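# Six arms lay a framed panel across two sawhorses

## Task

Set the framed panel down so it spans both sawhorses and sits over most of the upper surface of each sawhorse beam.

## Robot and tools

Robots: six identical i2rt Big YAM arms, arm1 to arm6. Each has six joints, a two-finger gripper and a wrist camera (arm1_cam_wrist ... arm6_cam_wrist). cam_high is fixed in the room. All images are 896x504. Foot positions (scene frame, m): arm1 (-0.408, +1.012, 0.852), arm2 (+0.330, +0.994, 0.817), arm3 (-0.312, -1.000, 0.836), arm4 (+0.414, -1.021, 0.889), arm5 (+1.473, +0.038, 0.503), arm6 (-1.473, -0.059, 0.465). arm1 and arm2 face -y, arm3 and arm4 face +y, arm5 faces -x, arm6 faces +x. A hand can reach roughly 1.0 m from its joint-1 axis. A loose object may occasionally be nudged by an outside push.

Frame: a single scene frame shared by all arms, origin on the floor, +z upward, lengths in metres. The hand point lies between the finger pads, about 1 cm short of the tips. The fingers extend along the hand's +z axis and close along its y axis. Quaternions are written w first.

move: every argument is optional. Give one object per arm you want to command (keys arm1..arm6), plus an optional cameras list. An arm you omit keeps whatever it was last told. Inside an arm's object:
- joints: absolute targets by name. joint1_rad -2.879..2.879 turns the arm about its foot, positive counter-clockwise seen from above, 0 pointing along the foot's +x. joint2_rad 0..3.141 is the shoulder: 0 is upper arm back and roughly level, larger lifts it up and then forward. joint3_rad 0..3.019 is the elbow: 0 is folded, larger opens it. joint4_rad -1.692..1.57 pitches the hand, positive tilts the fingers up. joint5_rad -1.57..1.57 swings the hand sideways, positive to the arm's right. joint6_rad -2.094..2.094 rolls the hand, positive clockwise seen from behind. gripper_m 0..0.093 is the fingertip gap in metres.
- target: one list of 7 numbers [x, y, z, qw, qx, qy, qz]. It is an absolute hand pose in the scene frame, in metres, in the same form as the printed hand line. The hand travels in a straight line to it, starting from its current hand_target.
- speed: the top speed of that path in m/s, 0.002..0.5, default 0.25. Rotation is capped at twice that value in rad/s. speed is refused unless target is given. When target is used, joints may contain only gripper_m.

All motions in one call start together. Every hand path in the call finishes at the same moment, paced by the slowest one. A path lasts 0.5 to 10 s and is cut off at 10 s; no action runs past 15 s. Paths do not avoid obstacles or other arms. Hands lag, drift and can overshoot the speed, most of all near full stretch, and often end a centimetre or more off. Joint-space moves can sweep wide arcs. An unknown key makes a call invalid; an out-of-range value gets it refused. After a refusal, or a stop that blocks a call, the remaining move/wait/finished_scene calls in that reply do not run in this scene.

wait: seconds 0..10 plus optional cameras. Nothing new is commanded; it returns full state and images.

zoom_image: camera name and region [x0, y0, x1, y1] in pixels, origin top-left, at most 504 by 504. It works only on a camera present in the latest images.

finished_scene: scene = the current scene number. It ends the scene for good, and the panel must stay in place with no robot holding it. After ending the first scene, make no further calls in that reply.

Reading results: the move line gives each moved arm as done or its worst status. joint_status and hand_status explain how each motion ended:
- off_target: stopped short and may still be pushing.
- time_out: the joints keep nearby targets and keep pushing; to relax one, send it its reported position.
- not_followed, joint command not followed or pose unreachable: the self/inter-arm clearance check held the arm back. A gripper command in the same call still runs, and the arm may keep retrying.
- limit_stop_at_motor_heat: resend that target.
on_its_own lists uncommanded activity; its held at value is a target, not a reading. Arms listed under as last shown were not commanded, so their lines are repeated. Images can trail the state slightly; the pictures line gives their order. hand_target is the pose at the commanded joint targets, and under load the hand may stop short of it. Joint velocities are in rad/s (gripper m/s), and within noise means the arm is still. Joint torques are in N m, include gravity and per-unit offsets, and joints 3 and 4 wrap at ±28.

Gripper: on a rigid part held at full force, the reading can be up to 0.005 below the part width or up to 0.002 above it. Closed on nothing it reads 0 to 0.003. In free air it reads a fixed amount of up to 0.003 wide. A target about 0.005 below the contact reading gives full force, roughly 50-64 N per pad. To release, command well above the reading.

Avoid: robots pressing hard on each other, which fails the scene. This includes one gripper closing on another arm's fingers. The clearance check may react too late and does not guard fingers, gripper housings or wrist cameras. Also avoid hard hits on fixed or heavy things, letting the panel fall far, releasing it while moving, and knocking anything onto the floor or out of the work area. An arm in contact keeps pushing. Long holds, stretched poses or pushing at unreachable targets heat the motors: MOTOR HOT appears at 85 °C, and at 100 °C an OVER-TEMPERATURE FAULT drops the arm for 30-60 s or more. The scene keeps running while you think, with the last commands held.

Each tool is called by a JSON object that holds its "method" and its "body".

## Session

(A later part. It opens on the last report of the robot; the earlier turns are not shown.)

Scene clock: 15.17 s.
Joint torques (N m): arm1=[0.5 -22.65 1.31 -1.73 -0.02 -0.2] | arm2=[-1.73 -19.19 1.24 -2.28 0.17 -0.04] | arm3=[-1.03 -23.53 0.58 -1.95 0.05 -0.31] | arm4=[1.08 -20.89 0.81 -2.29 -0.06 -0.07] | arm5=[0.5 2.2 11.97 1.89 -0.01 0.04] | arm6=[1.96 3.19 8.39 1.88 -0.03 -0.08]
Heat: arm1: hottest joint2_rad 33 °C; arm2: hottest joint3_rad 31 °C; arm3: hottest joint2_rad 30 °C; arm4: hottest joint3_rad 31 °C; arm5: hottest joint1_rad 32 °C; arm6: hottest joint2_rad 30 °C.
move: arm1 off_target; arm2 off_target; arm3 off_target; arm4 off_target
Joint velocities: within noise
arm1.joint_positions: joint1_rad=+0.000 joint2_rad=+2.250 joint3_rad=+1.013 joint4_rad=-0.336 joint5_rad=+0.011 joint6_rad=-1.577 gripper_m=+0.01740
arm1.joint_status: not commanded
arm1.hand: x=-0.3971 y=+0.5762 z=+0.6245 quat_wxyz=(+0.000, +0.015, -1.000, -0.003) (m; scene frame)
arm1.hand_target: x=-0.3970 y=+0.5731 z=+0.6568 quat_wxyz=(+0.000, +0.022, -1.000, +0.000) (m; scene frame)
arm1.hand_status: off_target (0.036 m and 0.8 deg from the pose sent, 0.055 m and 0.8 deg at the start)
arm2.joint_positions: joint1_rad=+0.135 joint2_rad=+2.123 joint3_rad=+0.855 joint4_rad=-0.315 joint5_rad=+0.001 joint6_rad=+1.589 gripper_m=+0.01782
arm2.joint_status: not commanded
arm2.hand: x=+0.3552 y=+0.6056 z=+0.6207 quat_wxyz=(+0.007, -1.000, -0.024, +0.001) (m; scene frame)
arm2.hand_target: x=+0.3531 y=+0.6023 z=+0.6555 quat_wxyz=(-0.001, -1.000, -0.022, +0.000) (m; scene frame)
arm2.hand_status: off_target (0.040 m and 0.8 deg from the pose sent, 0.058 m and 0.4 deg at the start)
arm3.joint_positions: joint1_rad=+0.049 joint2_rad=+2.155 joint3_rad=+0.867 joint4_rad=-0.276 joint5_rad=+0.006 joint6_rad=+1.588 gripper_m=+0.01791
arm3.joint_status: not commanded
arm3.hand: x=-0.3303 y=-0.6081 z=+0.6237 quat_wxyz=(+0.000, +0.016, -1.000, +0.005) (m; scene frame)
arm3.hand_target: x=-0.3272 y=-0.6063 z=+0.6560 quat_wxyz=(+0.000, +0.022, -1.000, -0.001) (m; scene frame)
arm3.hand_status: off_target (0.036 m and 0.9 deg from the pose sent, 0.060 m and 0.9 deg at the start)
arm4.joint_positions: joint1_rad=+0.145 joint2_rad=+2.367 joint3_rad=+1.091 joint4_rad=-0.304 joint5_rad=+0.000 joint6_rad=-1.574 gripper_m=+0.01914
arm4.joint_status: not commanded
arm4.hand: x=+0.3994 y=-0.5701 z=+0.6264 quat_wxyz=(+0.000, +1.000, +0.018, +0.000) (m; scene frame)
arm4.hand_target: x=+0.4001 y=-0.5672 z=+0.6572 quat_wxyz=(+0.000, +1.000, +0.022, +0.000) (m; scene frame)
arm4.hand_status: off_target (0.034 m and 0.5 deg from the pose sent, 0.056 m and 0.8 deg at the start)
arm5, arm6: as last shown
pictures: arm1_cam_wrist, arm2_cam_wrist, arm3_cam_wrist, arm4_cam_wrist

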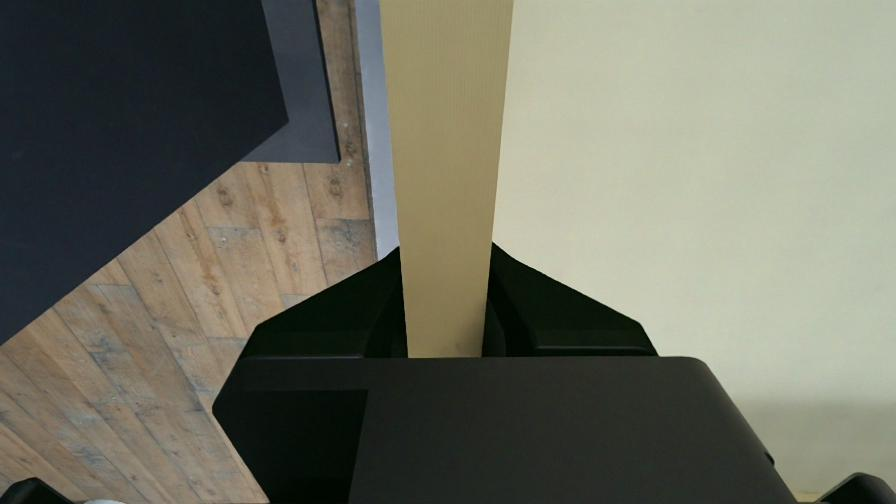

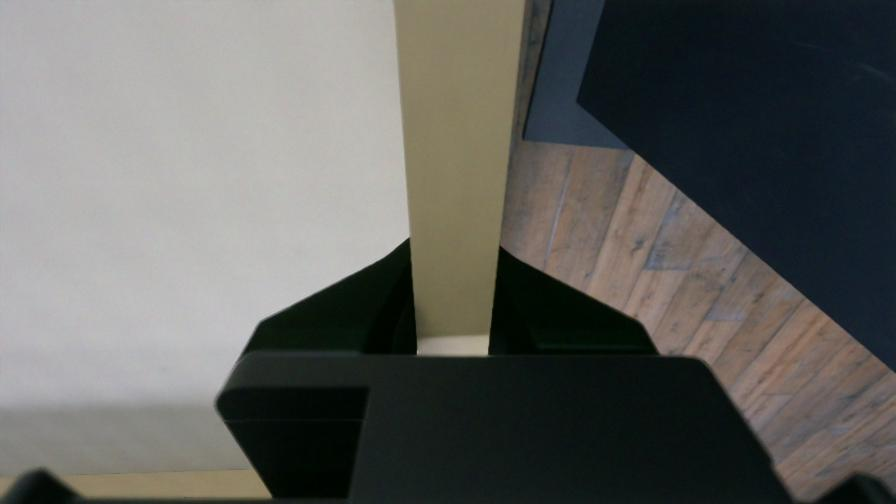

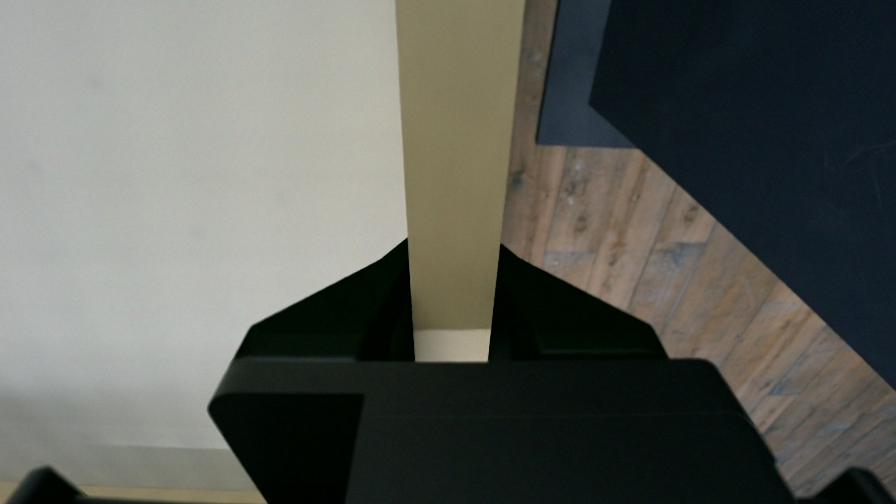

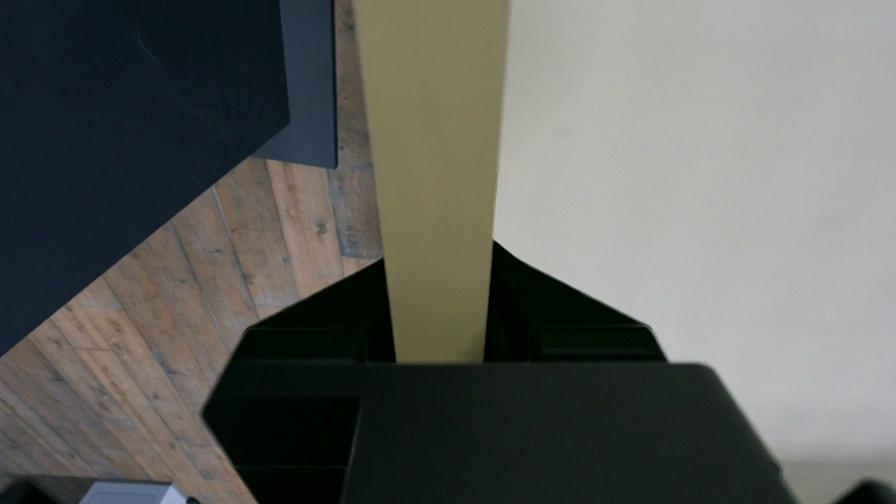

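{"method": "move", "body": {"arm1": {"target":[-0.397,0.574,0.90,0,-0.022,1,0],"speed":0.12}, "arm2": {"target":[0.353,0.603,0.90,0,1,0.022,0],"speed":0.12}, "arm3": {"target":[-0.328,-0.607,0.90,0,-0.022,1,0],"speed":0.12}, "arm4": {"target":[0.40,-0.569,0.90,0,1,0.022,0],"speed":0.12}, "arm6": {"target":[-1.15,0.02,0.75,0.153,0.69,0.69,0.153],"speed":0.25}, "arm5": {"target":[1.15,0.02,0.75,-0.153,0.69,0.69,-0.153],"speed":0.25}, "cameras": ["cam_high"]}}

{"method": "move", "body": {"arm1": {"target":[-0.397,0.575,1.15,0,-0.022,1,0],"speed":0.12}, "arm2": {"target":[0.353,0.603,1.15,0,1,0.022,0],"speed":0.12}, "arm3": {"target":[-0.328,-0.607,1.14,0,-0.022,1,0],"speed":0.12}, "arm4": {"target":[0.40,-0.569,1.14,0,1,0.022,0],"speed":0.12}, "arm6": {"target":[-1.12,0.02,0.62,0.153,0.69,0.69,0.153],"speed":0.25}, "arm5": {"target":[1.12,0.02,0.62,-0.153,0.69,0.69,-0.153],"speed":0.25}}}

Scene clock: 20.77 s.
Joint torques (N m): arm1=[1.08 -20.6 9.44 -3.49 0.07 -0.12] | arm2=[-1.2 -15.97 10.85 -4.25 0.09 0.07] | arm3=[-0.62 -20.31 10.02 -3.88 -0.01 -0.21] | arm4=[1.55 -18.14 9.7 -4.07 -0.12 0] | arm5=[1.08 -3.14 11.47 1.65 0.04 -0.03] | arm6=[1.32 -3.19 8.43 1.68 0.18 -0.04]
Heat: arm1: hottest joint2_rad 33 °C; arm2: hottest joint3_rad 31 °C; arm3: hottest joint2_rad 30 °C; arm4: hottest joint3_rad 31 °C; arm5: hottest joint3_rad 33 °C; arm6: hottest joint2_rad 30 °C.
move: arm1 off_target; arm2 off_target; arm3 off_target; arm4 off_target; arm5 done; arm6 done
Joint velocities: within noise
arm1.joint_positions: joint1_rad=-0.003 joint2_rad=+1.729 joint3_rad=+1.020 joint4_rad=-0.878 joint5_rad=+0.009 joint6_rad=-1.580 gripper_m=+0.01740
arm1.joint_status: not commanded
arm1.hand: x=-0.4003 y=+0.5777 z=+0.8482 quat_wxyz=(-0.001, +0.016, -1.000, -0.009) (m; scene frame)
arm1.hand_target: x=-0.3971 y=+0.5745 z=+0.8961 quat_wxyz=(+0.000, +0.022, -1.000, +0.002) (m; scene frame)
arm1.hand_status: off_target (0.052 m and 1.3 deg from the pose sent, 0.275 m and 0.8 deg at the start)
arm2.joint_positions: joint1_rad=+0.128 joint2_rad=+1.574 joint3_rad=+0.917 joint4_rad=-0.934 joint5_rad=+0.003 joint6_rad=+1.577 gripper_m=+0.01791
arm2.joint_status: not commanded
arm2.hand: x=+0.3523 y=+0.6062 z=+0.8437 quat_wxyz=(+0.011, -1.000, -0.027, +0.002) (m; scene frame)
arm2.hand_target: x=+0.3530 y=+0.6034 z=+0.8948 quat_wxyz=(-0.002, -1.000, -0.022, +0.000) (m; scene frame)
arm2.hand_status: off_target (0.056 m and 1.4 deg from the pose sent, 0.279 m and 0.8 deg at the start)
arm3.joint_positions: joint1_rad=+0.049 joint2_rad=+1.588 joint3_rad=+0.906 joint4_rad=-0.894 joint5_rad=+0.008 joint6_rad=+1.583 gripper_m=+0.01791
arm3.joint_status: not commanded
arm3.hand: x=-0.3287 y=-0.6087 z=+0.8489 quat_wxyz=(-0.001, +0.018, -1.000, +0.011) (m; scene frame)
arm3.hand_target: x=-0.3281 y=-0.6072 z=+0.8952 quat_wxyz=(+0.000, +0.022, -1.000, -0.001) (m; scene frame)
arm3.hand_status: off_target (0.051 m and 1.3 deg from the pose sent, 0.276 m and 0.9 deg at the start)
arm4.joint_positions: joint1_rad=+0.140 joint2_rad=+1.819 joint3_rad=+1.028 joint4_rad=-0.800 joint5_rad=+0.001 joint6_rad=-1.580 gripper_m=+0.01922
arm4.joint_status: not commanded
arm4.hand: x=+0.4021 y=-0.5762 z=+0.8544 quat_wxyz=(+0.005, +1.000, +0.019, +0.000) (m; scene frame)
arm4.hand_target: x=+0.4000 y=-0.5695 z=+0.8972 quat_wxyz=(-0.002, +1.000, +0.022, +0.000) (m; scene frame)
arm4.hand_status: off_target (0.046 m and 0.7 deg from the pose sent, 0.274 m and 0.5 deg at the start)
arm5.joint_positions: joint1_rad=+0.112 joint2_rad=+0.870 joint3_rad=+0.913 joint4_rad=-1.162 joint5_rad=+0.029 joint6_rad=-1.491 gripper_m=+0.09397
arm5.joint_status: not commanded
arm5.hand: x=+1.1521 y=+0.0221 z=+0.7572 quat_wxyz=(-0.154, +0.697, +0.682, -0.157) (m; scene frame)
arm5.hand_target: x=+1.1502 y=+0.0201 z=+0.7501 quat_wxyz=(-0.153, +0.690, +0.690, -0.153) (m; scene frame)
arm5.hand_status: done (0.008 m and 1.3 deg from the pose sent, 0.297 m and 119.0 deg at the start)
arm6.joint_positions: joint1_rad=+0.283 joint2_rad=+0.916 joint3_rad=+1.026 joint4_rad=-1.260 joint5_rad=+0.115 joint6_rad=+1.830 gripper_m=+0.09396
arm6.joint_status: not commanded
arm6.hand: x=-1.1557 y=+0.0205 z=+0.7520 quat_wxyz=(-0.153, -0.684, -0.697, -0.150) (m; scene frame)
arm6.hand_target: x=-1.1501 y=+0.0200 z=+0.7501 quat_wxyz=(-0.153, -0.690, -0.690, -0.153) (m; scene frame)
arm6.hand_status: done (0.006 m and 1.1 deg from the pose sent, 0.277 m and 117.6 deg at the start)
pictures: cam_high

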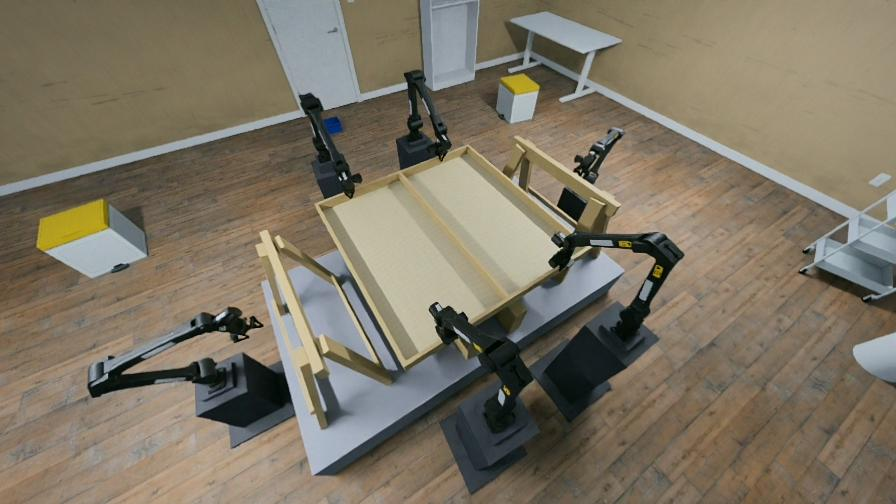

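Scene clock: 23.73 s.
Joint torques (N m): arm1=[1.32 -17.85 18.07 -3.19 0.04 -0.09] | arm2=[-1.08 -14.39 18.67 -3 -0.06 0.08] | arm3=[-0.26 -16.85 18.15 -3.55 0.23 -0.19] | arm4=[1.61 -14.45 19.25 -4.07 -0.16 0.01] | arm5=[0.44 -4.66 10.62 1.69 -0.12 -0.04] | arm6=[1.2 -4.78 8.16 1.68 0.16 -0.23]
Heat: arm1: hottest joint2_rad 34 °C; arm2: hottest joint3_rad 32 °C; arm3: hottest joint2_rad 31 °C; arm4: hottest joint3_rad 32 °C; arm5: hottest joint3_rad 33 °C; arm6: hottest joint2_rad 30 °C.
move: arm1 off_target; arm2 off_target; arm3 off_target; arm4 off_target; arm5 done; arm6 done
Joint velocities: within noise
arm1.joint_positions: joint1_rad=-0.001 joint2_rad=+1.518 joint3_rad=+1.402 joint4_rad=-1.542 joint5_rad=+0.009 joint6_rad=-1.580 gripper_m=+0.01941
arm1.joint_status: not commanded
arm1.hand: x=-0.4017 y=+0.5840 z=+1.0718 quat_wxyz=(+0.000, +0.017, -0.999, -0.045) (m; scene frame)
arm1.hand_target: x=-0.3976 y=+0.5811 z=+1.1453 quat_wxyz=(+0.000, +0.022, -1.000, +0.003) (m; scene frame)
arm1.hand_status: off_target (0.079 m and 5.2 deg from the pose sent, 0.302 m and 1.3 deg at the start; pose on its path clipped on 17 of 89 steps)
arm2.joint_positions: joint1_rad=+0.127 joint2_rad=+1.399 joint3_rad=+1.343 joint4_rad=-1.592 joint5_rad=+0.007 joint6_rad=+1.576 gripper_m=+0.01963
arm2.joint_status: not commanded
arm2.hand: x=+0.3509 y=+0.6079 z=+1.0626 quat_wxyz=(+0.040, -0.999, -0.027, +0.005) (m; scene frame)
arm2.hand_target: x=+0.3523 y=+0.6103 z=+1.1430 quat_wxyz=(-0.026, -0.999, -0.022, -0.001) (m; scene frame)
arm2.hand_status: off_target (0.088 m and 4.6 deg from the pose sent, 0.306 m and 1.4 deg at the start; pose on its path clipped on 30 of 89 steps; a joint's target at an end of its range on 22 of 89 steps)
arm3.joint_positions: joint1_rad=+0.049 joint2_rad=+1.393 joint3_rad=+1.317 joint4_rad=-1.556 joint5_rad=+0.001 joint6_rad=+1.585 gripper_m=+0.01902
arm3.joint_status: not commanded
arm3.hand: x=-0.3283 y=-0.6093 z=+1.0685 quat_wxyz=(+0.001, +0.017, -0.999, +0.039) (m; scene frame)
arm3.hand_target: x=-0.3279 y=-0.6115 z=+1.1352 quat_wxyz=(+0.000, +0.022, -1.000, -0.002) (m; scene frame)
arm3.hand_status: off_target (0.072 m and 4.5 deg from the pose sent, 0.291 m and 1.3 deg at the start)
arm4.joint_positions: joint1_rad=+0.140 joint2_rad=+1.555 joint3_rad=+1.333 joint4_rad=-1.423 joint5_rad=+0.002 joint6_rad=-1.582 gripper_m=+0.02151
arm4.joint_status: not commanded
arm4.hand: x=+0.4027 y=-0.5849 z=+1.0716 quat_wxyz=(+0.033, +0.999, +0.020, +0.001) (m; scene frame)
arm4.hand_target: x=+0.4002 y=-0.5741 z=+1.1370 quat_wxyz=(-0.003, +1.000, +0.022, +0.000) (m; scene frame)
arm4.hand_status: off_target (0.070 m and 3.7 deg from the pose sent, 0.286 m and 0.7 deg at the start)
arm5.joint_positions: joint1_rad=+0.112 joint2_rad=+1.041 joint3_rad=+0.665 joint4_rad=-0.739 joint5_rad=+0.029 joint6_rad=-1.498 gripper_m=+0.09397
arm5.joint_status: not commanded
arm5.hand: x=+1.1192 y=+0.0199 z=+0.6286 quat_wxyz=(-0.156, +0.694, +0.685, -0.158) (m; scene frame)
arm5.hand_target: x=+1.1203 y=+0.0201 z=+0.6202 quat_wxyz=(-0.153, +0.690, +0.690, -0.153) (m; scene frame)
arm5.hand_status: done (0.009 m and 1.0 deg from the pose sent, 0.141 m and 1.3 deg at the start)
arm6.joint_positions: joint1_rad=+0.258 joint2_rad=+1.039 joint3_rad=+0.757 joint4_rad=-0.864 joint5_rad=+0.105 joint6_rad=+1.828 gripper_m=+0.09396
arm6.joint_status: not commanded
arm6.hand: x=-1.1243 y=+0.0215 z=+0.6232 quat_wxyz=(-0.152, -0.691, -0.690, -0.153) (m; scene frame)
arm6.hand_target: x=-1.1202 y=+0.0200 z=+0.6200 quat_wxyz=(-0.153, -0.690, -0.690, -0.153) (m; scene frame)
arm6.hand_status: done (0.006 m and 0.2 deg from the pose sent, 0.137 m and 1.1 deg at the start)
pictures: arm1_cam_wrist, arm2_cam_wrist, arm3_cam_wrist, arm4_cam_wrist, arm5_cam_wrist, arm6_cam_wrist, cam_high

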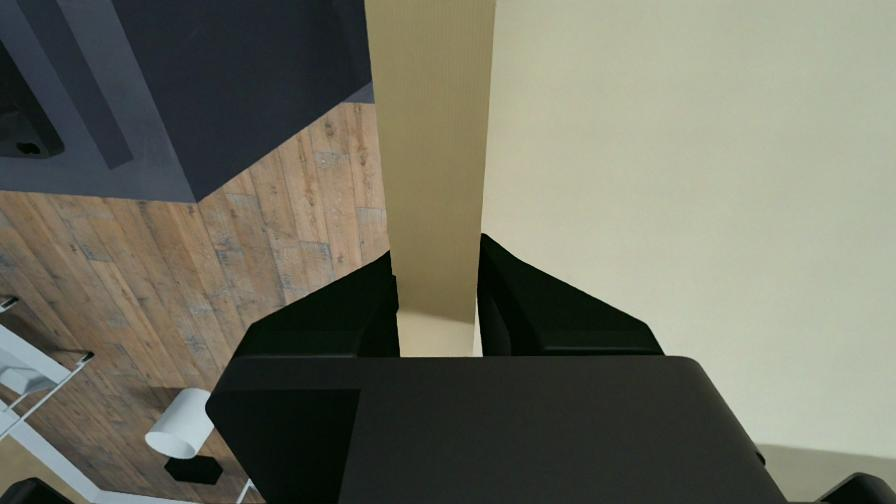

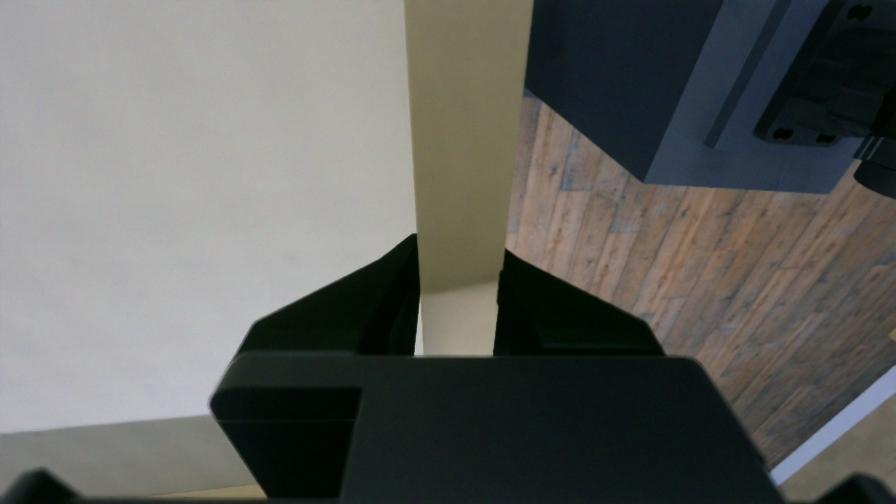

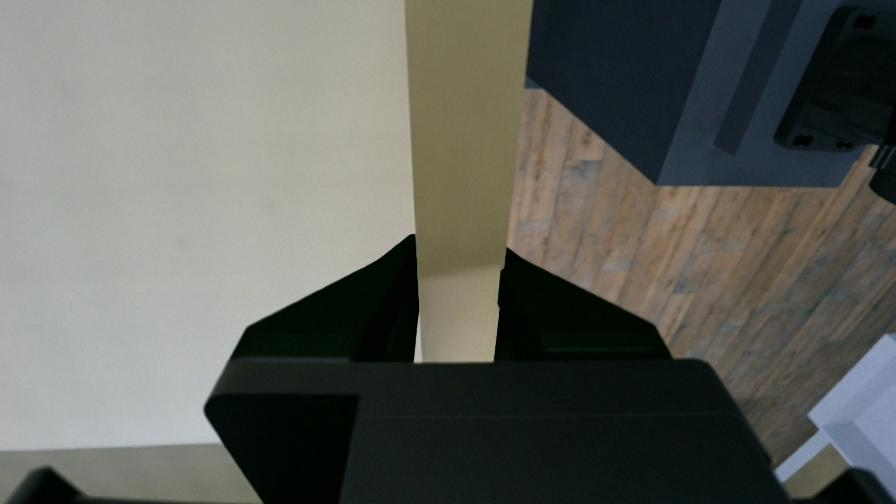

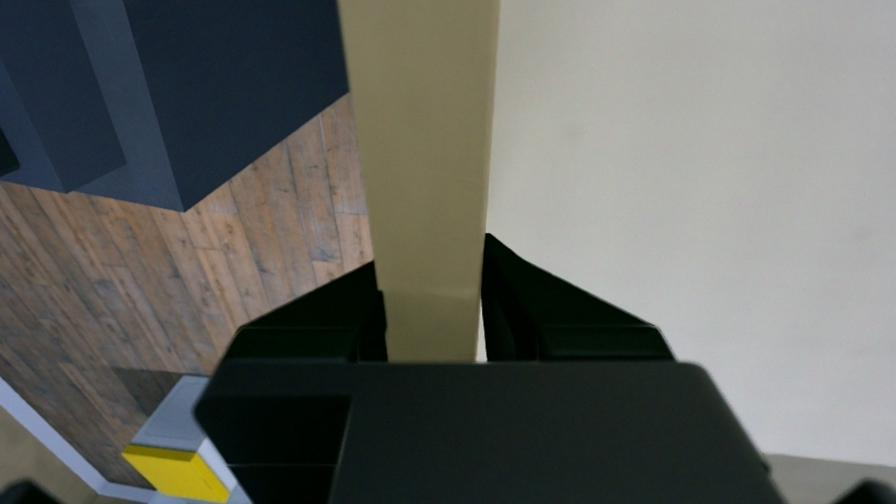

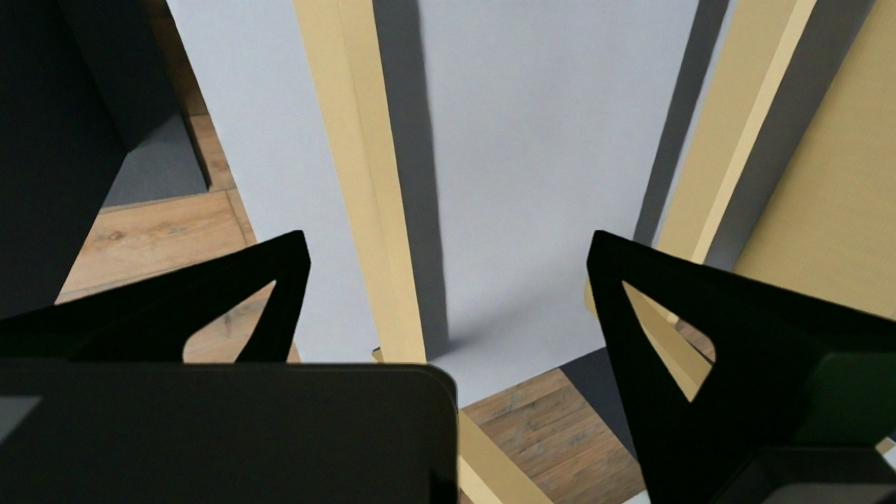

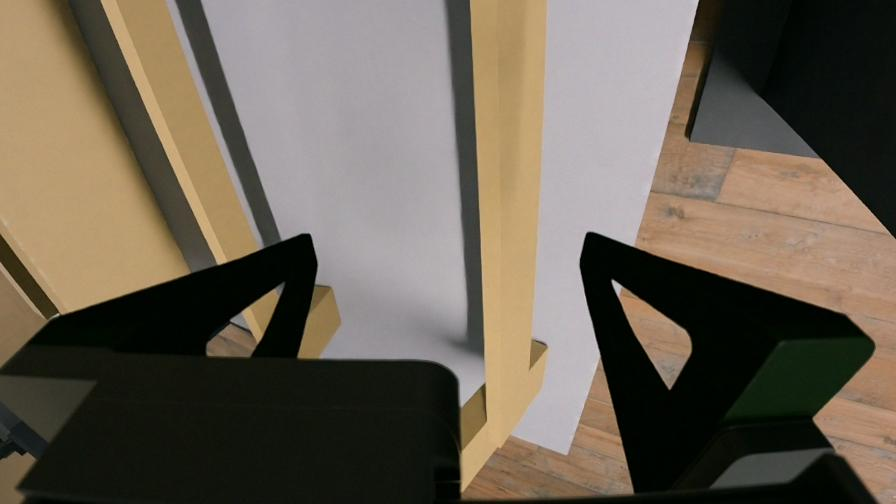

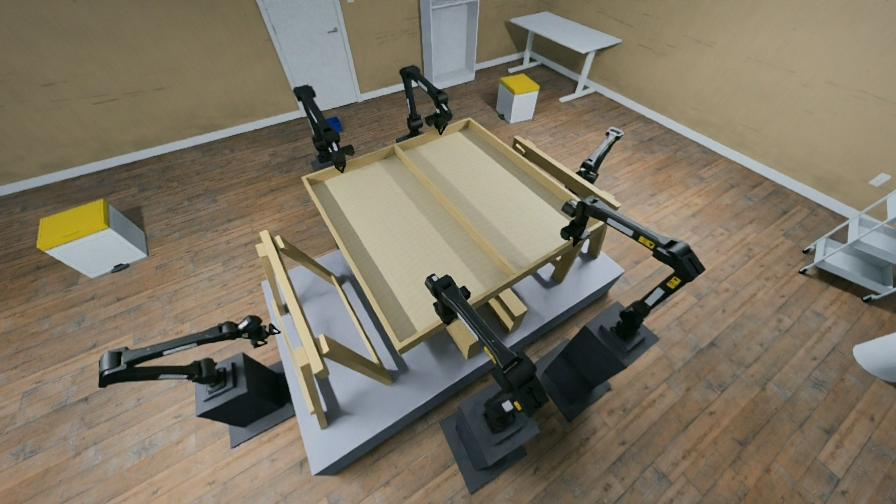

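{"method": "move", "body": {"arm6": {"target":[-1.11,0.07,0.51,0.153,0.69,0.69,0.153],"speed":0.2}, "arm5": {"target":[1.13,-0.05,0.51,-0.153,0.69,0.69,-0.153],"speed":0.2}, "cameras": ["arm5_cam_wrist","arm6_cam_wrist"]}}

Scene clock: 26.03 s.
Joint torques (N m): arm1=[1.32 -17.85 18.07 -3.21 0.03 -0.08] | arm2=[-0.97 -14.51 18.69 -3.02 -0.07 0.08] | arm3=[-0.32 -16.85 18.11 -3.48 0.24 -0.2] | arm4=[1.49 -14.51 19.18 -4.01 -0.16 0.03] | arm5=[1.03 -6.07 8.36 1.65 0.11 0.23] | arm6=[2.37 -7.24 6.97 1.62 0.4 -0.03]
Heat: arm1: hottest joint2_rad 34 °C; arm2: hottest joint3_rad 33 °C; arm3: hottest joint2_rad 31 °C; arm4: hottest joint3_rad 33 °C; arm5: hottest joint3_rad 33 °C; arm6: hottest joint2_rad 30 °C.
move: arm5 done; arm6 done
Joint velocities: within noise
arm1.joint_positions: joint1_rad=-0.001 joint2_rad=+1.518 joint3_rad=+1.403 joint4_rad=-1.543 joint5_rad=+0.009 joint6_rad=-1.580 gripper_m=+0.01942
arm1.joint_status: not commanded
arm1.hand: x=-0.4017 y=+0.5840 z=+1.0719 quat_wxyz=(+0.000, +0.017, -0.999, -0.045) (m; scene frame)
arm1.hand_target: x=-0.3976 y=+0.5811 z=+1.1454 quat_wxyz=(+0.000, +0.022, -1.000, +0.003) (m; scene frame)
arm1.hand_status: not commanded
arm2, arm3: as last shown
arm3.joint_positions: joint1_rad=+0.049 joint2_rad=+1.393 joint3_rad=+1.317 joint4_rad=-1.557 joint5_rad=+0.001 joint6_rad=+1.585 gripper_m=+0.01902
arm3.hand: x=-0.3283 y=-0.6092 z=+1.0686 quat_wxyz=(+0.001, +0.017, -0.999, +0.039) (m; scene frame)
arm4.joint_positions: joint1_rad=+0.140 joint2_rad=+1.555 joint3_rad=+1.334 joint4_rad=-1.423 joint5_rad=+0.002 joint6_rad=-1.582 gripper_m=+0.02152
arm4.joint_status: not commanded
arm4.hand: x=+0.4027 y=-0.5848 z=+1.0717 quat_wxyz=(+0.032, +0.999, +0.020, +0.001) (m; scene frame)
arm4.hand_target: x=+0.4002 y=-0.5740 z=+1.1371 quat_wxyz=(-0.004, +1.000, +0.022, +0.000) (m; scene frame)
arm4.hand_status: not commanded
arm5.joint_positions: joint1_rad=+0.357 joint2_rad=+1.295 joint3_rad=+0.500 joint4_rad=-0.340 joint5_rad=+0.132 joint6_rad=-1.297 gripper_m=+0.09397
arm5.joint_status: not commanded
arm5.hand: x=+1.1275 y=-0.0488 z=+0.5171 quat_wxyz=(-0.156, +0.687, +0.692, -0.157) (m; scene frame)
arm5.hand_target: x=+1.1301 y=-0.0499 z=+0.5103 quat_wxyz=(-0.153, +0.690, +0.690, -0.153) (m; scene frame)
arm5.hand_status: done (0.008 m and 0.6 deg from the pose sent, 0.138 m and 1.0 deg at the start)
arm6.joint_positions: joint1_rad=+0.391 joint2_rad=+1.298 joint3_rad=+0.626 joint4_rad=-0.495 joint5_rad=+0.160 joint6_rad=+1.944 gripper_m=+0.09396
arm6.joint_status: not commanded
arm6.hand: x=-1.1125 y=+0.0665 z=+0.5125 quat_wxyz=(-0.152, -0.689, -0.692, -0.150) (m; scene frame)
arm6.hand_target: x=-1.1101 y=+0.0700 z=+0.5101 quat_wxyz=(-0.153, -0.690, -0.690, -0.153) (m; scene frame)
arm6.hand_status: done (0.005 m and 0.4 deg from the pose sent, 0.124 m and 0.2 deg at the start)
pictures: arm5_cam_wrist, arm6_cam_wrist

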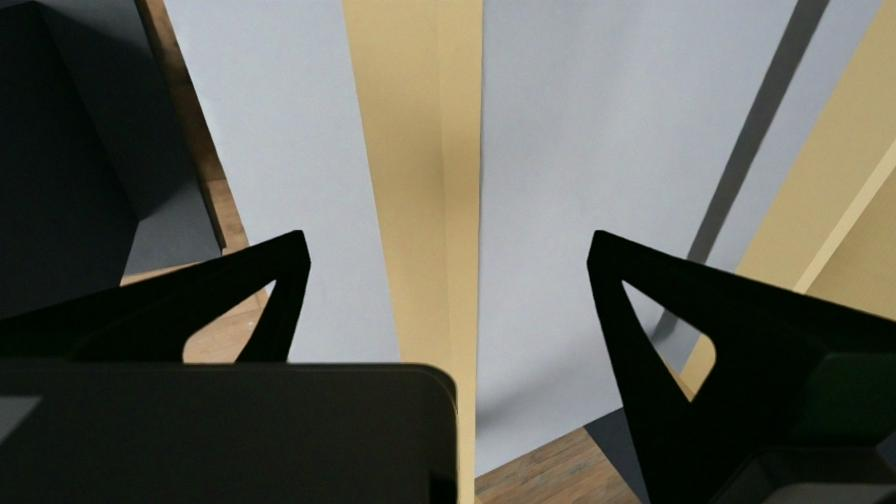

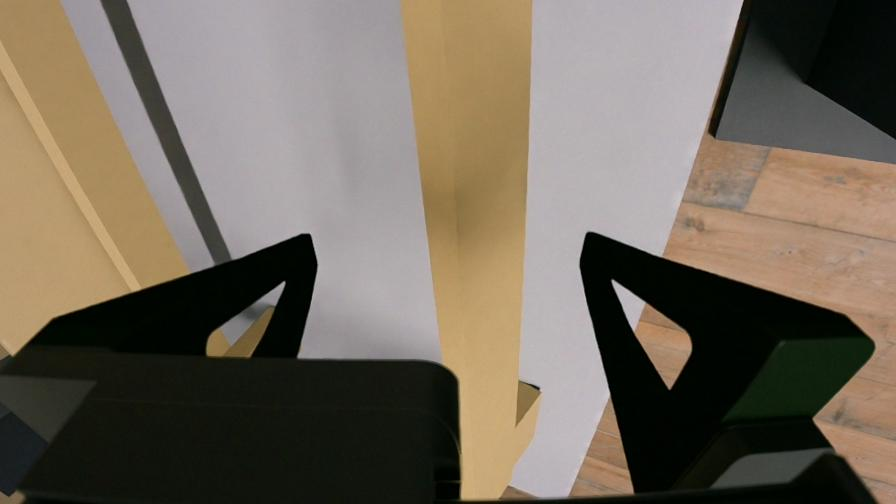

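{"method": "move", "body": {"arm6": {"target":[-1.076,0.07,0.423,0.153,0.69,0.69,0.153],"speed":0.12}, "arm5": {"target":[1.09,-0.05,0.418,-0.153,0.69,0.69,-0.153],"speed":0.12}, "cameras": []}}

{"method": "move", "body": {"arm6": {"joints":{"gripper_m":0.055}}, "arm5": {"joints":{"gripper_m":0.055}}, "cameras": ["arm5_cam_wrist","arm6_cam_wrist"]}}

Scene clock: 28.37 s.
Joint torques (N m): arm1=[1.32 -17.85 18.06 -3.22 0.03 -0.08] | arm2=[-1.08 -14.45 18.69 -3.02 -0.07 0.08] | arm3=[-0.32 -16.85 18.13 -3.48 0.24 -0.19] | arm4=[1.61 -14.45 19.23 -4.03 -0.17 0.02] | arm5=[-0.09 -9.11 7.68 1.59 -0.14 -0.03] | arm6=[1.32 -10.23 6.05 1.63 0.19 -0.23]
Heat: arm1: hottest joint3_rad 35 °C; arm2: hottest joint3_rad 35 °C; arm3: hottest joint2_rad 31 °C; arm4: hottest joint3_rad 34 °C; arm5: hottest joint3_rad 33 °C; arm6: hottest joint2_rad 30 °C.
move: arm5 off_target; arm6 done
Joint velocities: within noise
arm1, arm2, arm3, arm4: as last shown
arm5.joint_positions: joint1_rad=+0.333 joint2_rad=+1.693 joint3_rad=+0.511 joint4_rad=+0.021 joint5_rad=+0.121 joint6_rad=-1.305 gripper_m=+0.09397
arm5.joint_status: not commanded
arm5.hand: x=+1.1049 y=-0.0483 z=+0.4179 quat_wxyz=(-0.148, +0.694, +0.690, -0.145) (m; scene frame)
arm5.hand_target: x=+1.0904 y=-0.0499 z=+0.4185 quat_wxyz=(-0.153, +0.690, +0.690, -0.153) (m; scene frame)
arm5.hand_status: off_target (0.015 m and 1.2 deg from the pose sent, 0.106 m and 0.6 deg at the start)
arm6.joint_positions: joint1_rad=+0.369 joint2_rad=+1.608 joint3_rad=+0.617 joint4_rad=-0.182 joint5_rad=+0.150 joint6_rad=+1.930 gripper_m=+0.09396
arm6.joint_status: not commanded
arm6.hand: x=-1.0852 y=+0.0695 z=+0.4224 quat_wxyz=(-0.149, -0.692, -0.691, -0.146) (m; scene frame)
arm6.hand_target: x=-1.0762 y=+0.0700 z=+0.4232 quat_wxyz=(-0.153, -0.690, -0.690, -0.153) (m; scene frame)
arm6.hand_status: done (0.009 m and 0.9 deg from the pose sent, 0.097 m and 0.4 deg at the start)
pictures: none
No camera images: "cameras" was empty.

Scene clock: 29.10 s.
Joint torques (N m): arm1=[1.32 -17.85 18.06 -3.22 0.03 -0.08] | arm2=[-1.08 -14.51 18.69 -3.03 -0.07 0.08] | arm3=[-0.26 -16.79 18.13 -3.48 0.24 -0.2] | arm4=[1.55 -14.51 19.22 -4 -0.16 0.03] | arm5=[-0.03 -9.17 7.46 1.51 -0.13 -0.02] | arm6=[1.26 -10.64 6.15 1.61 0.49 -0.21]
Heat: arm1: hottest joint3_rad 36 °C; arm2: hottest joint3_rad 35 °C; arm3: hottest joint2_rad 31 °C; arm4: hottest joint3_rad 34 °C; arm5: hottest joint3_rad 33 °C; arm6: hottest joint2_rad 30 °C.
move: arm5 done; arm6 done
Joint velocities: within noise
arm1, arm2, arm3, arm4: as last shown
arm5.joint_positions: joint1_rad=+0.332 joint2_rad=+1.693 joint3_rad=+0.515 joint4_rad=+0.024 joint5_rad=+0.121 joint6_rad=-1.307 gripper_m=+0.05516
arm5.joint_status: all done
arm5.hand: x=+1.1019 y=-0.0490 z=+0.4191 quat_wxyz=(-0.149, +0.693, +0.690, -0.148) (m; scene frame)
arm5.hand_target: x=+1.0904 y=-0.0499 z=+0.4185 quat_wxyz=(-0.153, +0.690, +0.690, -0.153) (m; scene frame)
arm5.hand_status: not commanded
arm6.joint_positions: joint1_rad=+0.369 joint2_rad=+1.613 joint3_rad=+0.615 joint4_rad=-0.182 joint5_rad=+0.143 joint6_rad=+1.927 gripper_m=+0.05516
arm6.joint_status: all done
arm6.hand: x=-1.0877 y=+0.0698 z=+0.4196 quat_wxyz=(-0.145, -0.691, -0.693, -0.144) (m; scene frame)
arm6.hand_target: x=-1.0763 y=+0.0699 z=+0.4231 quat_wxyz=(-0.153, -0.690, -0.690, -0.153) (m; scene frame)
arm6.hand_status: not commanded
pictures: arm5_cam_wrist, arm6_cam_wrist

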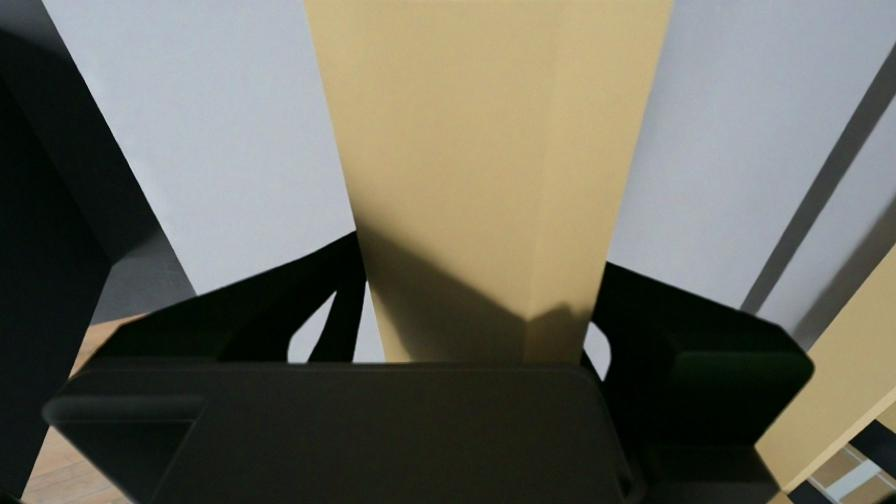

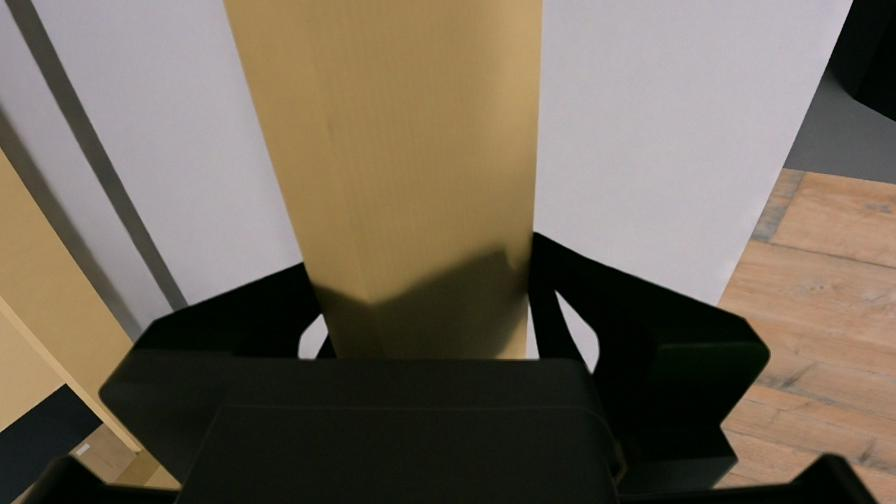

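{"method": "move", "body": {"arm6": {"joints":{"joint1_rad":0.27,"joint2_rad":1.90,"joint3_rad":1.25,"joint4_rad":-0.38,"joint5_rad":0.11,"joint6_rad":1.83,"gripper_m":0.035}}, "arm5": {"joints":{"joint1_rad":0.27,"joint2_rad":1.98,"joint3_rad":1.20,"joint4_rad":-0.25,"joint5_rad":0.10,"joint6_rad":-1.37,"gripper_m":0.035}}, "cameras": ["arm5_cam_wrist","arm6_cam_wrist","cam_high"]}}

Scene clock: 32.33 s.
Joint torques (N m): arm1=[1.32 -17.85 18.06 -3.22 0.03 -0.08] | arm2=[-1.08 -14.51 18.67 -3.02 -0.07 0.08] | arm3=[-0.26 -16.79 18.11 -3.48 0.24 -0.2] | arm4=[1.67 -14.45 19.21 -4.01 -0.16 0.02] | arm5=[0.15 -18.78 17.65 4.77 0.73 -0.48] | arm6=[0.79 -22.01 14.91 4.64 1.82 -0.39]
Heat: arm1: hottest joint3_rad 38 °C; arm2: hottest joint3_rad 36 °C; arm3: hottest joint2_rad 31 °C; arm4: hottest joint3_rad 36 °C; arm5: hottest joint3_rad 33 °C; arm6: hottest joint2_rad 30 °C.
move: arm5 time_out; arm6 time_out
Joint velocities: within noise
arm1, arm2, arm3, arm4: as last shown
arm5.joint_positions: joint1_rad=+0.276 joint2_rad=+1.985 joint3_rad=+1.090 joint4_rad=-0.359 joint5_rad=+0.083 joint6_rad=-1.308 gripper_m=+0.04290
arm5.joint_status: joint3_rad time_out (moved +0.575 of +0.685); joint4_rad time_out (moved -0.383 of -0.274); joint6_rad time_out (moved -0.001 of -0.063); gripper_m off_target (ended at +0.04293, target +0.03500); the others done
arm5.on_its_own: joint3_rad reads +1.090 and still pushes toward +1.200 since a time_out; joint4_rad reads -0.359 and still pushes toward -0.250 since a time_out; joint6_rad reads -1.308 and still pushes toward -1.370 since a time_out
arm5.hand: x=+0.9327 y=-0.0731 z=+0.4150 quat_wxyz=(-0.113, +0.714, +0.681, -0.111) (m; scene frame)
arm5.hand_target: x=+0.8517 y=-0.0852 z=+0.4678 quat_wxyz=(-0.182, +0.683, +0.680, -0.195) (m; scene frame)
arm5.hand_status: not commanded
arm6.joint_positions: joint1_rad=+0.283 joint2_rad=+1.939 joint3_rad=+1.132 joint4_rad=-0.476 joint5_rad=+0.074 joint6_rad=+1.857 gripper_m=+0.04332
arm6.joint_status: joint3_rad time_out (moved +0.517 of +0.635); joint4_rad time_out (moved -0.294 of -0.198); joint5_rad time_out (moved -0.070 of -0.033); gripper_m off_target (ended at +0.04336, target +0.03500); the others done
arm6.on_its_own: joint3_rad reads +1.132 and still pushes toward +1.244 since a time_out; joint4_rad reads -0.476 and still pushes toward -0.380 since a time_out; joint5_rad reads +0.074 and still pushes toward +0.110 since a time_out
arm6.hand: x=-0.9382 y=+0.0915 z=+0.4083 quat_wxyz=(-0.103, -0.698, -0.701, -0.105) (m; scene frame)
arm6.hand_target: x=-0.8565 y=+0.1023 z=+0.4832 quat_wxyz=(-0.179, -0.681, -0.681, -0.200) (m; scene frame)
arm6.hand_status: not commanded
pictures: arm5_cam_wrist, arm6_cam_wrist, cam_high

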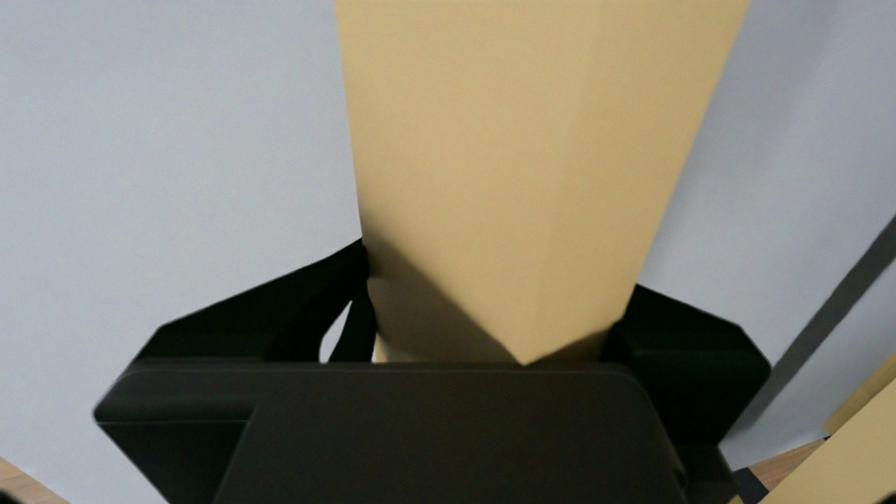

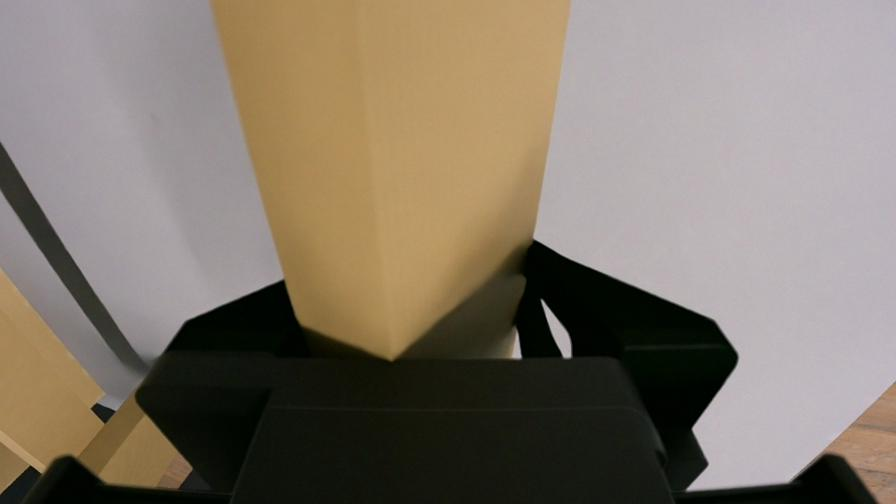

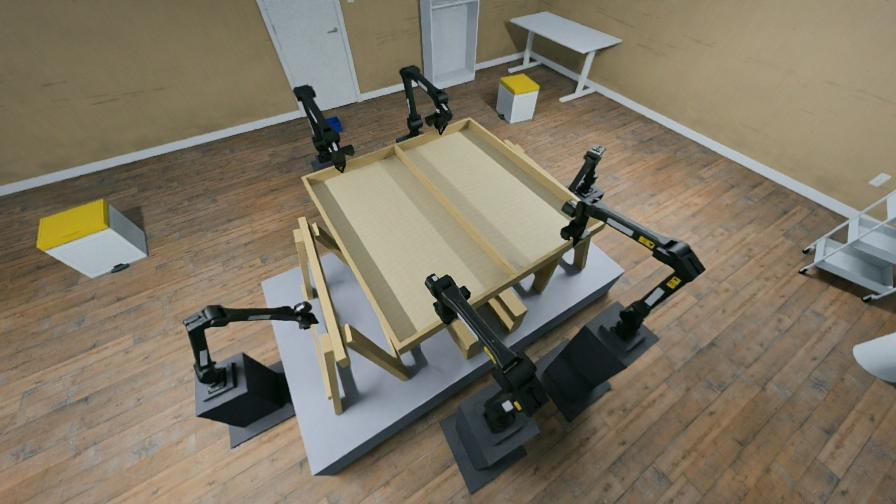

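{"method": "move", "body": {"arm6": {"joints":{"joint1_rad":0.24,"joint2_rad":2.10,"joint3_rad":1.63,"joint4_rad":-0.45,"joint5_rad":0.10,"joint6_rad":1.81}}, "arm5": {"joints":{"joint1_rad":0.23,"joint2_rad":2.19,"joint3_rad":1.64,"joint4_rad":-0.42,"joint5_rad":0.09,"joint6_rad":-1.40}}, "cameras": ["arm5_cam_wrist","arm6_cam_wrist","cam_high"]}}

Scene clock: 35.23 s.
Joint torques (N m): arm1=[1.32 -17.85 18.06 -3.22 0.03 -0.08] | arm2=[-1.03 -14.45 18.7 -3.02 -0.08 0.08] | arm3=[-0.32 -16.85 18.11 -3.47 0.24 -0.19] | arm4=[1.55 -14.51 19.21 -4.01 -0.17 0.02] | arm5=[0.15 -23.88 19.55 5.16 0.5 -0.78] | arm6=[0.85 -26.81 15.83 6.01 1.21 -0.73]
Heat: arm1: hottest joint3_rad 39 °C; arm2: hottest joint3_rad 38 °C; arm3: hottest joint2_rad 31 °C; arm4: hottest joint3_rad 37 °C; arm5: hottest joint3_rad 35 °C; arm6: hottest joint2_rad 31 °C.
move: arm5 time_out; arm6 time_out
Joint velocities: within noise
arm1, arm2, arm3, arm4: as last shown
arm5.joint_positions: joint1_rad=+0.236 joint2_rad=+2.196 joint3_rad=+1.509 joint4_rad=-0.539 joint5_rad=+0.078 joint6_rad=-1.305 gripper_m=+0.04383
arm5.joint_status: joint3_rad time_out (moved +0.420 of +0.550); joint4_rad time_out (moved -0.180 of -0.061); joint6_rad time_out (moved +0.003 of -0.092); the others done
arm5.on_its_own: joint3_rad reads +1.509 and still pushes toward +1.622 since a time_out; joint4_rad reads -0.539 and still pushes toward -0.420 since a time_out; joint6_rad reads -1.305 and still pushes toward -1.400 since a time_out
arm5.hand: x=+0.8059 y=-0.0762 z=+0.4196 quat_wxyz=(-0.120, +0.727, +0.665, -0.122) (m; scene frame)
arm5.hand_target: x=+0.7280 y=-0.0840 z=+0.4839 quat_wxyz=(-0.197, +0.683, +0.672, -0.208) (m; scene frame)
arm5.hand_status: not commanded
arm6.joint_positions: joint1_rad=+0.253 joint2_rad=+2.142 joint3_rad=+1.496 joint4_rad=-0.578 joint5_rad=+0.077 joint6_rad=+1.870 gripper_m=+0.04565
arm6.joint_status: joint3_rad time_out (moved +0.363 of +0.498); joint4_rad time_out (moved -0.102 of +0.026); joint6_rad time_out (moved +0.013 of -0.047); the others done
arm6.on_its_own: joint3_rad reads +1.496 and still pushes toward +1.608 since a time_out; joint4_rad reads -0.578 and still pushes toward -0.450 since a time_out; joint6_rad reads +1.870 and still pushes toward +1.810 since a time_out
arm6.hand: x=-0.8216 y=+0.1062 z=+0.4107 quat_wxyz=(-0.119, -0.710, -0.682, -0.128) (m; scene frame)
arm6.hand_target: x=-0.7399 y=+0.1155 z=+0.5039 quat_wxyz=(-0.202, -0.676, -0.668, -0.237) (m; scene frame)
arm6.hand_status: not commanded
pictures: arm5_cam_wrist, arm6_cam_wrist, cam_high

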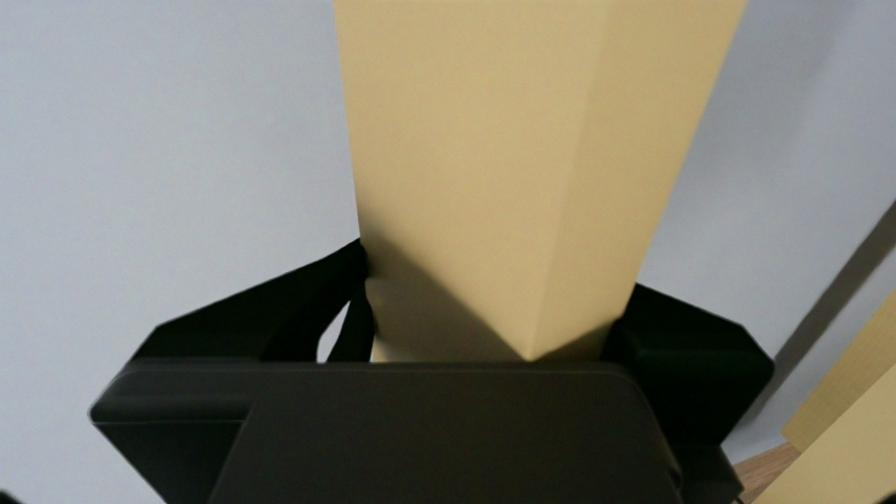

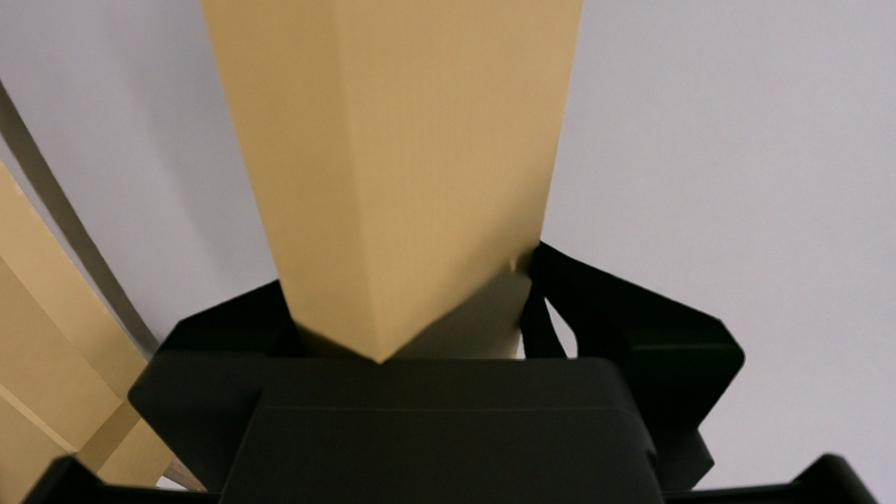

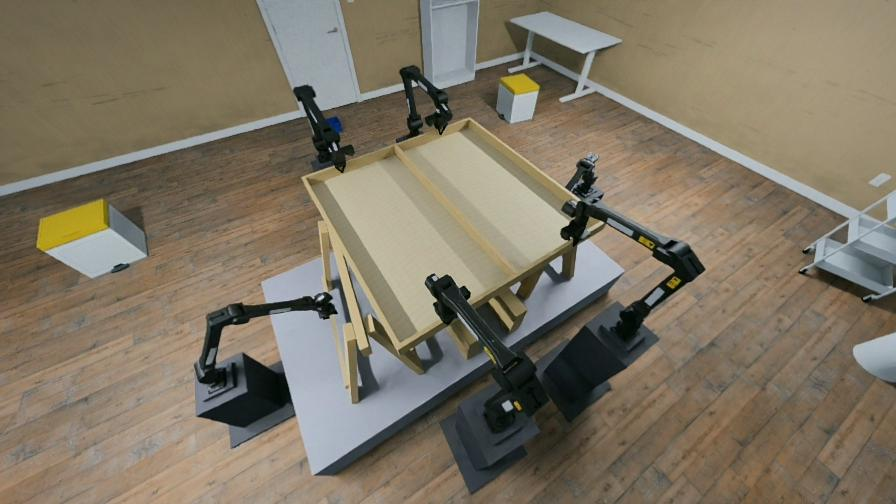

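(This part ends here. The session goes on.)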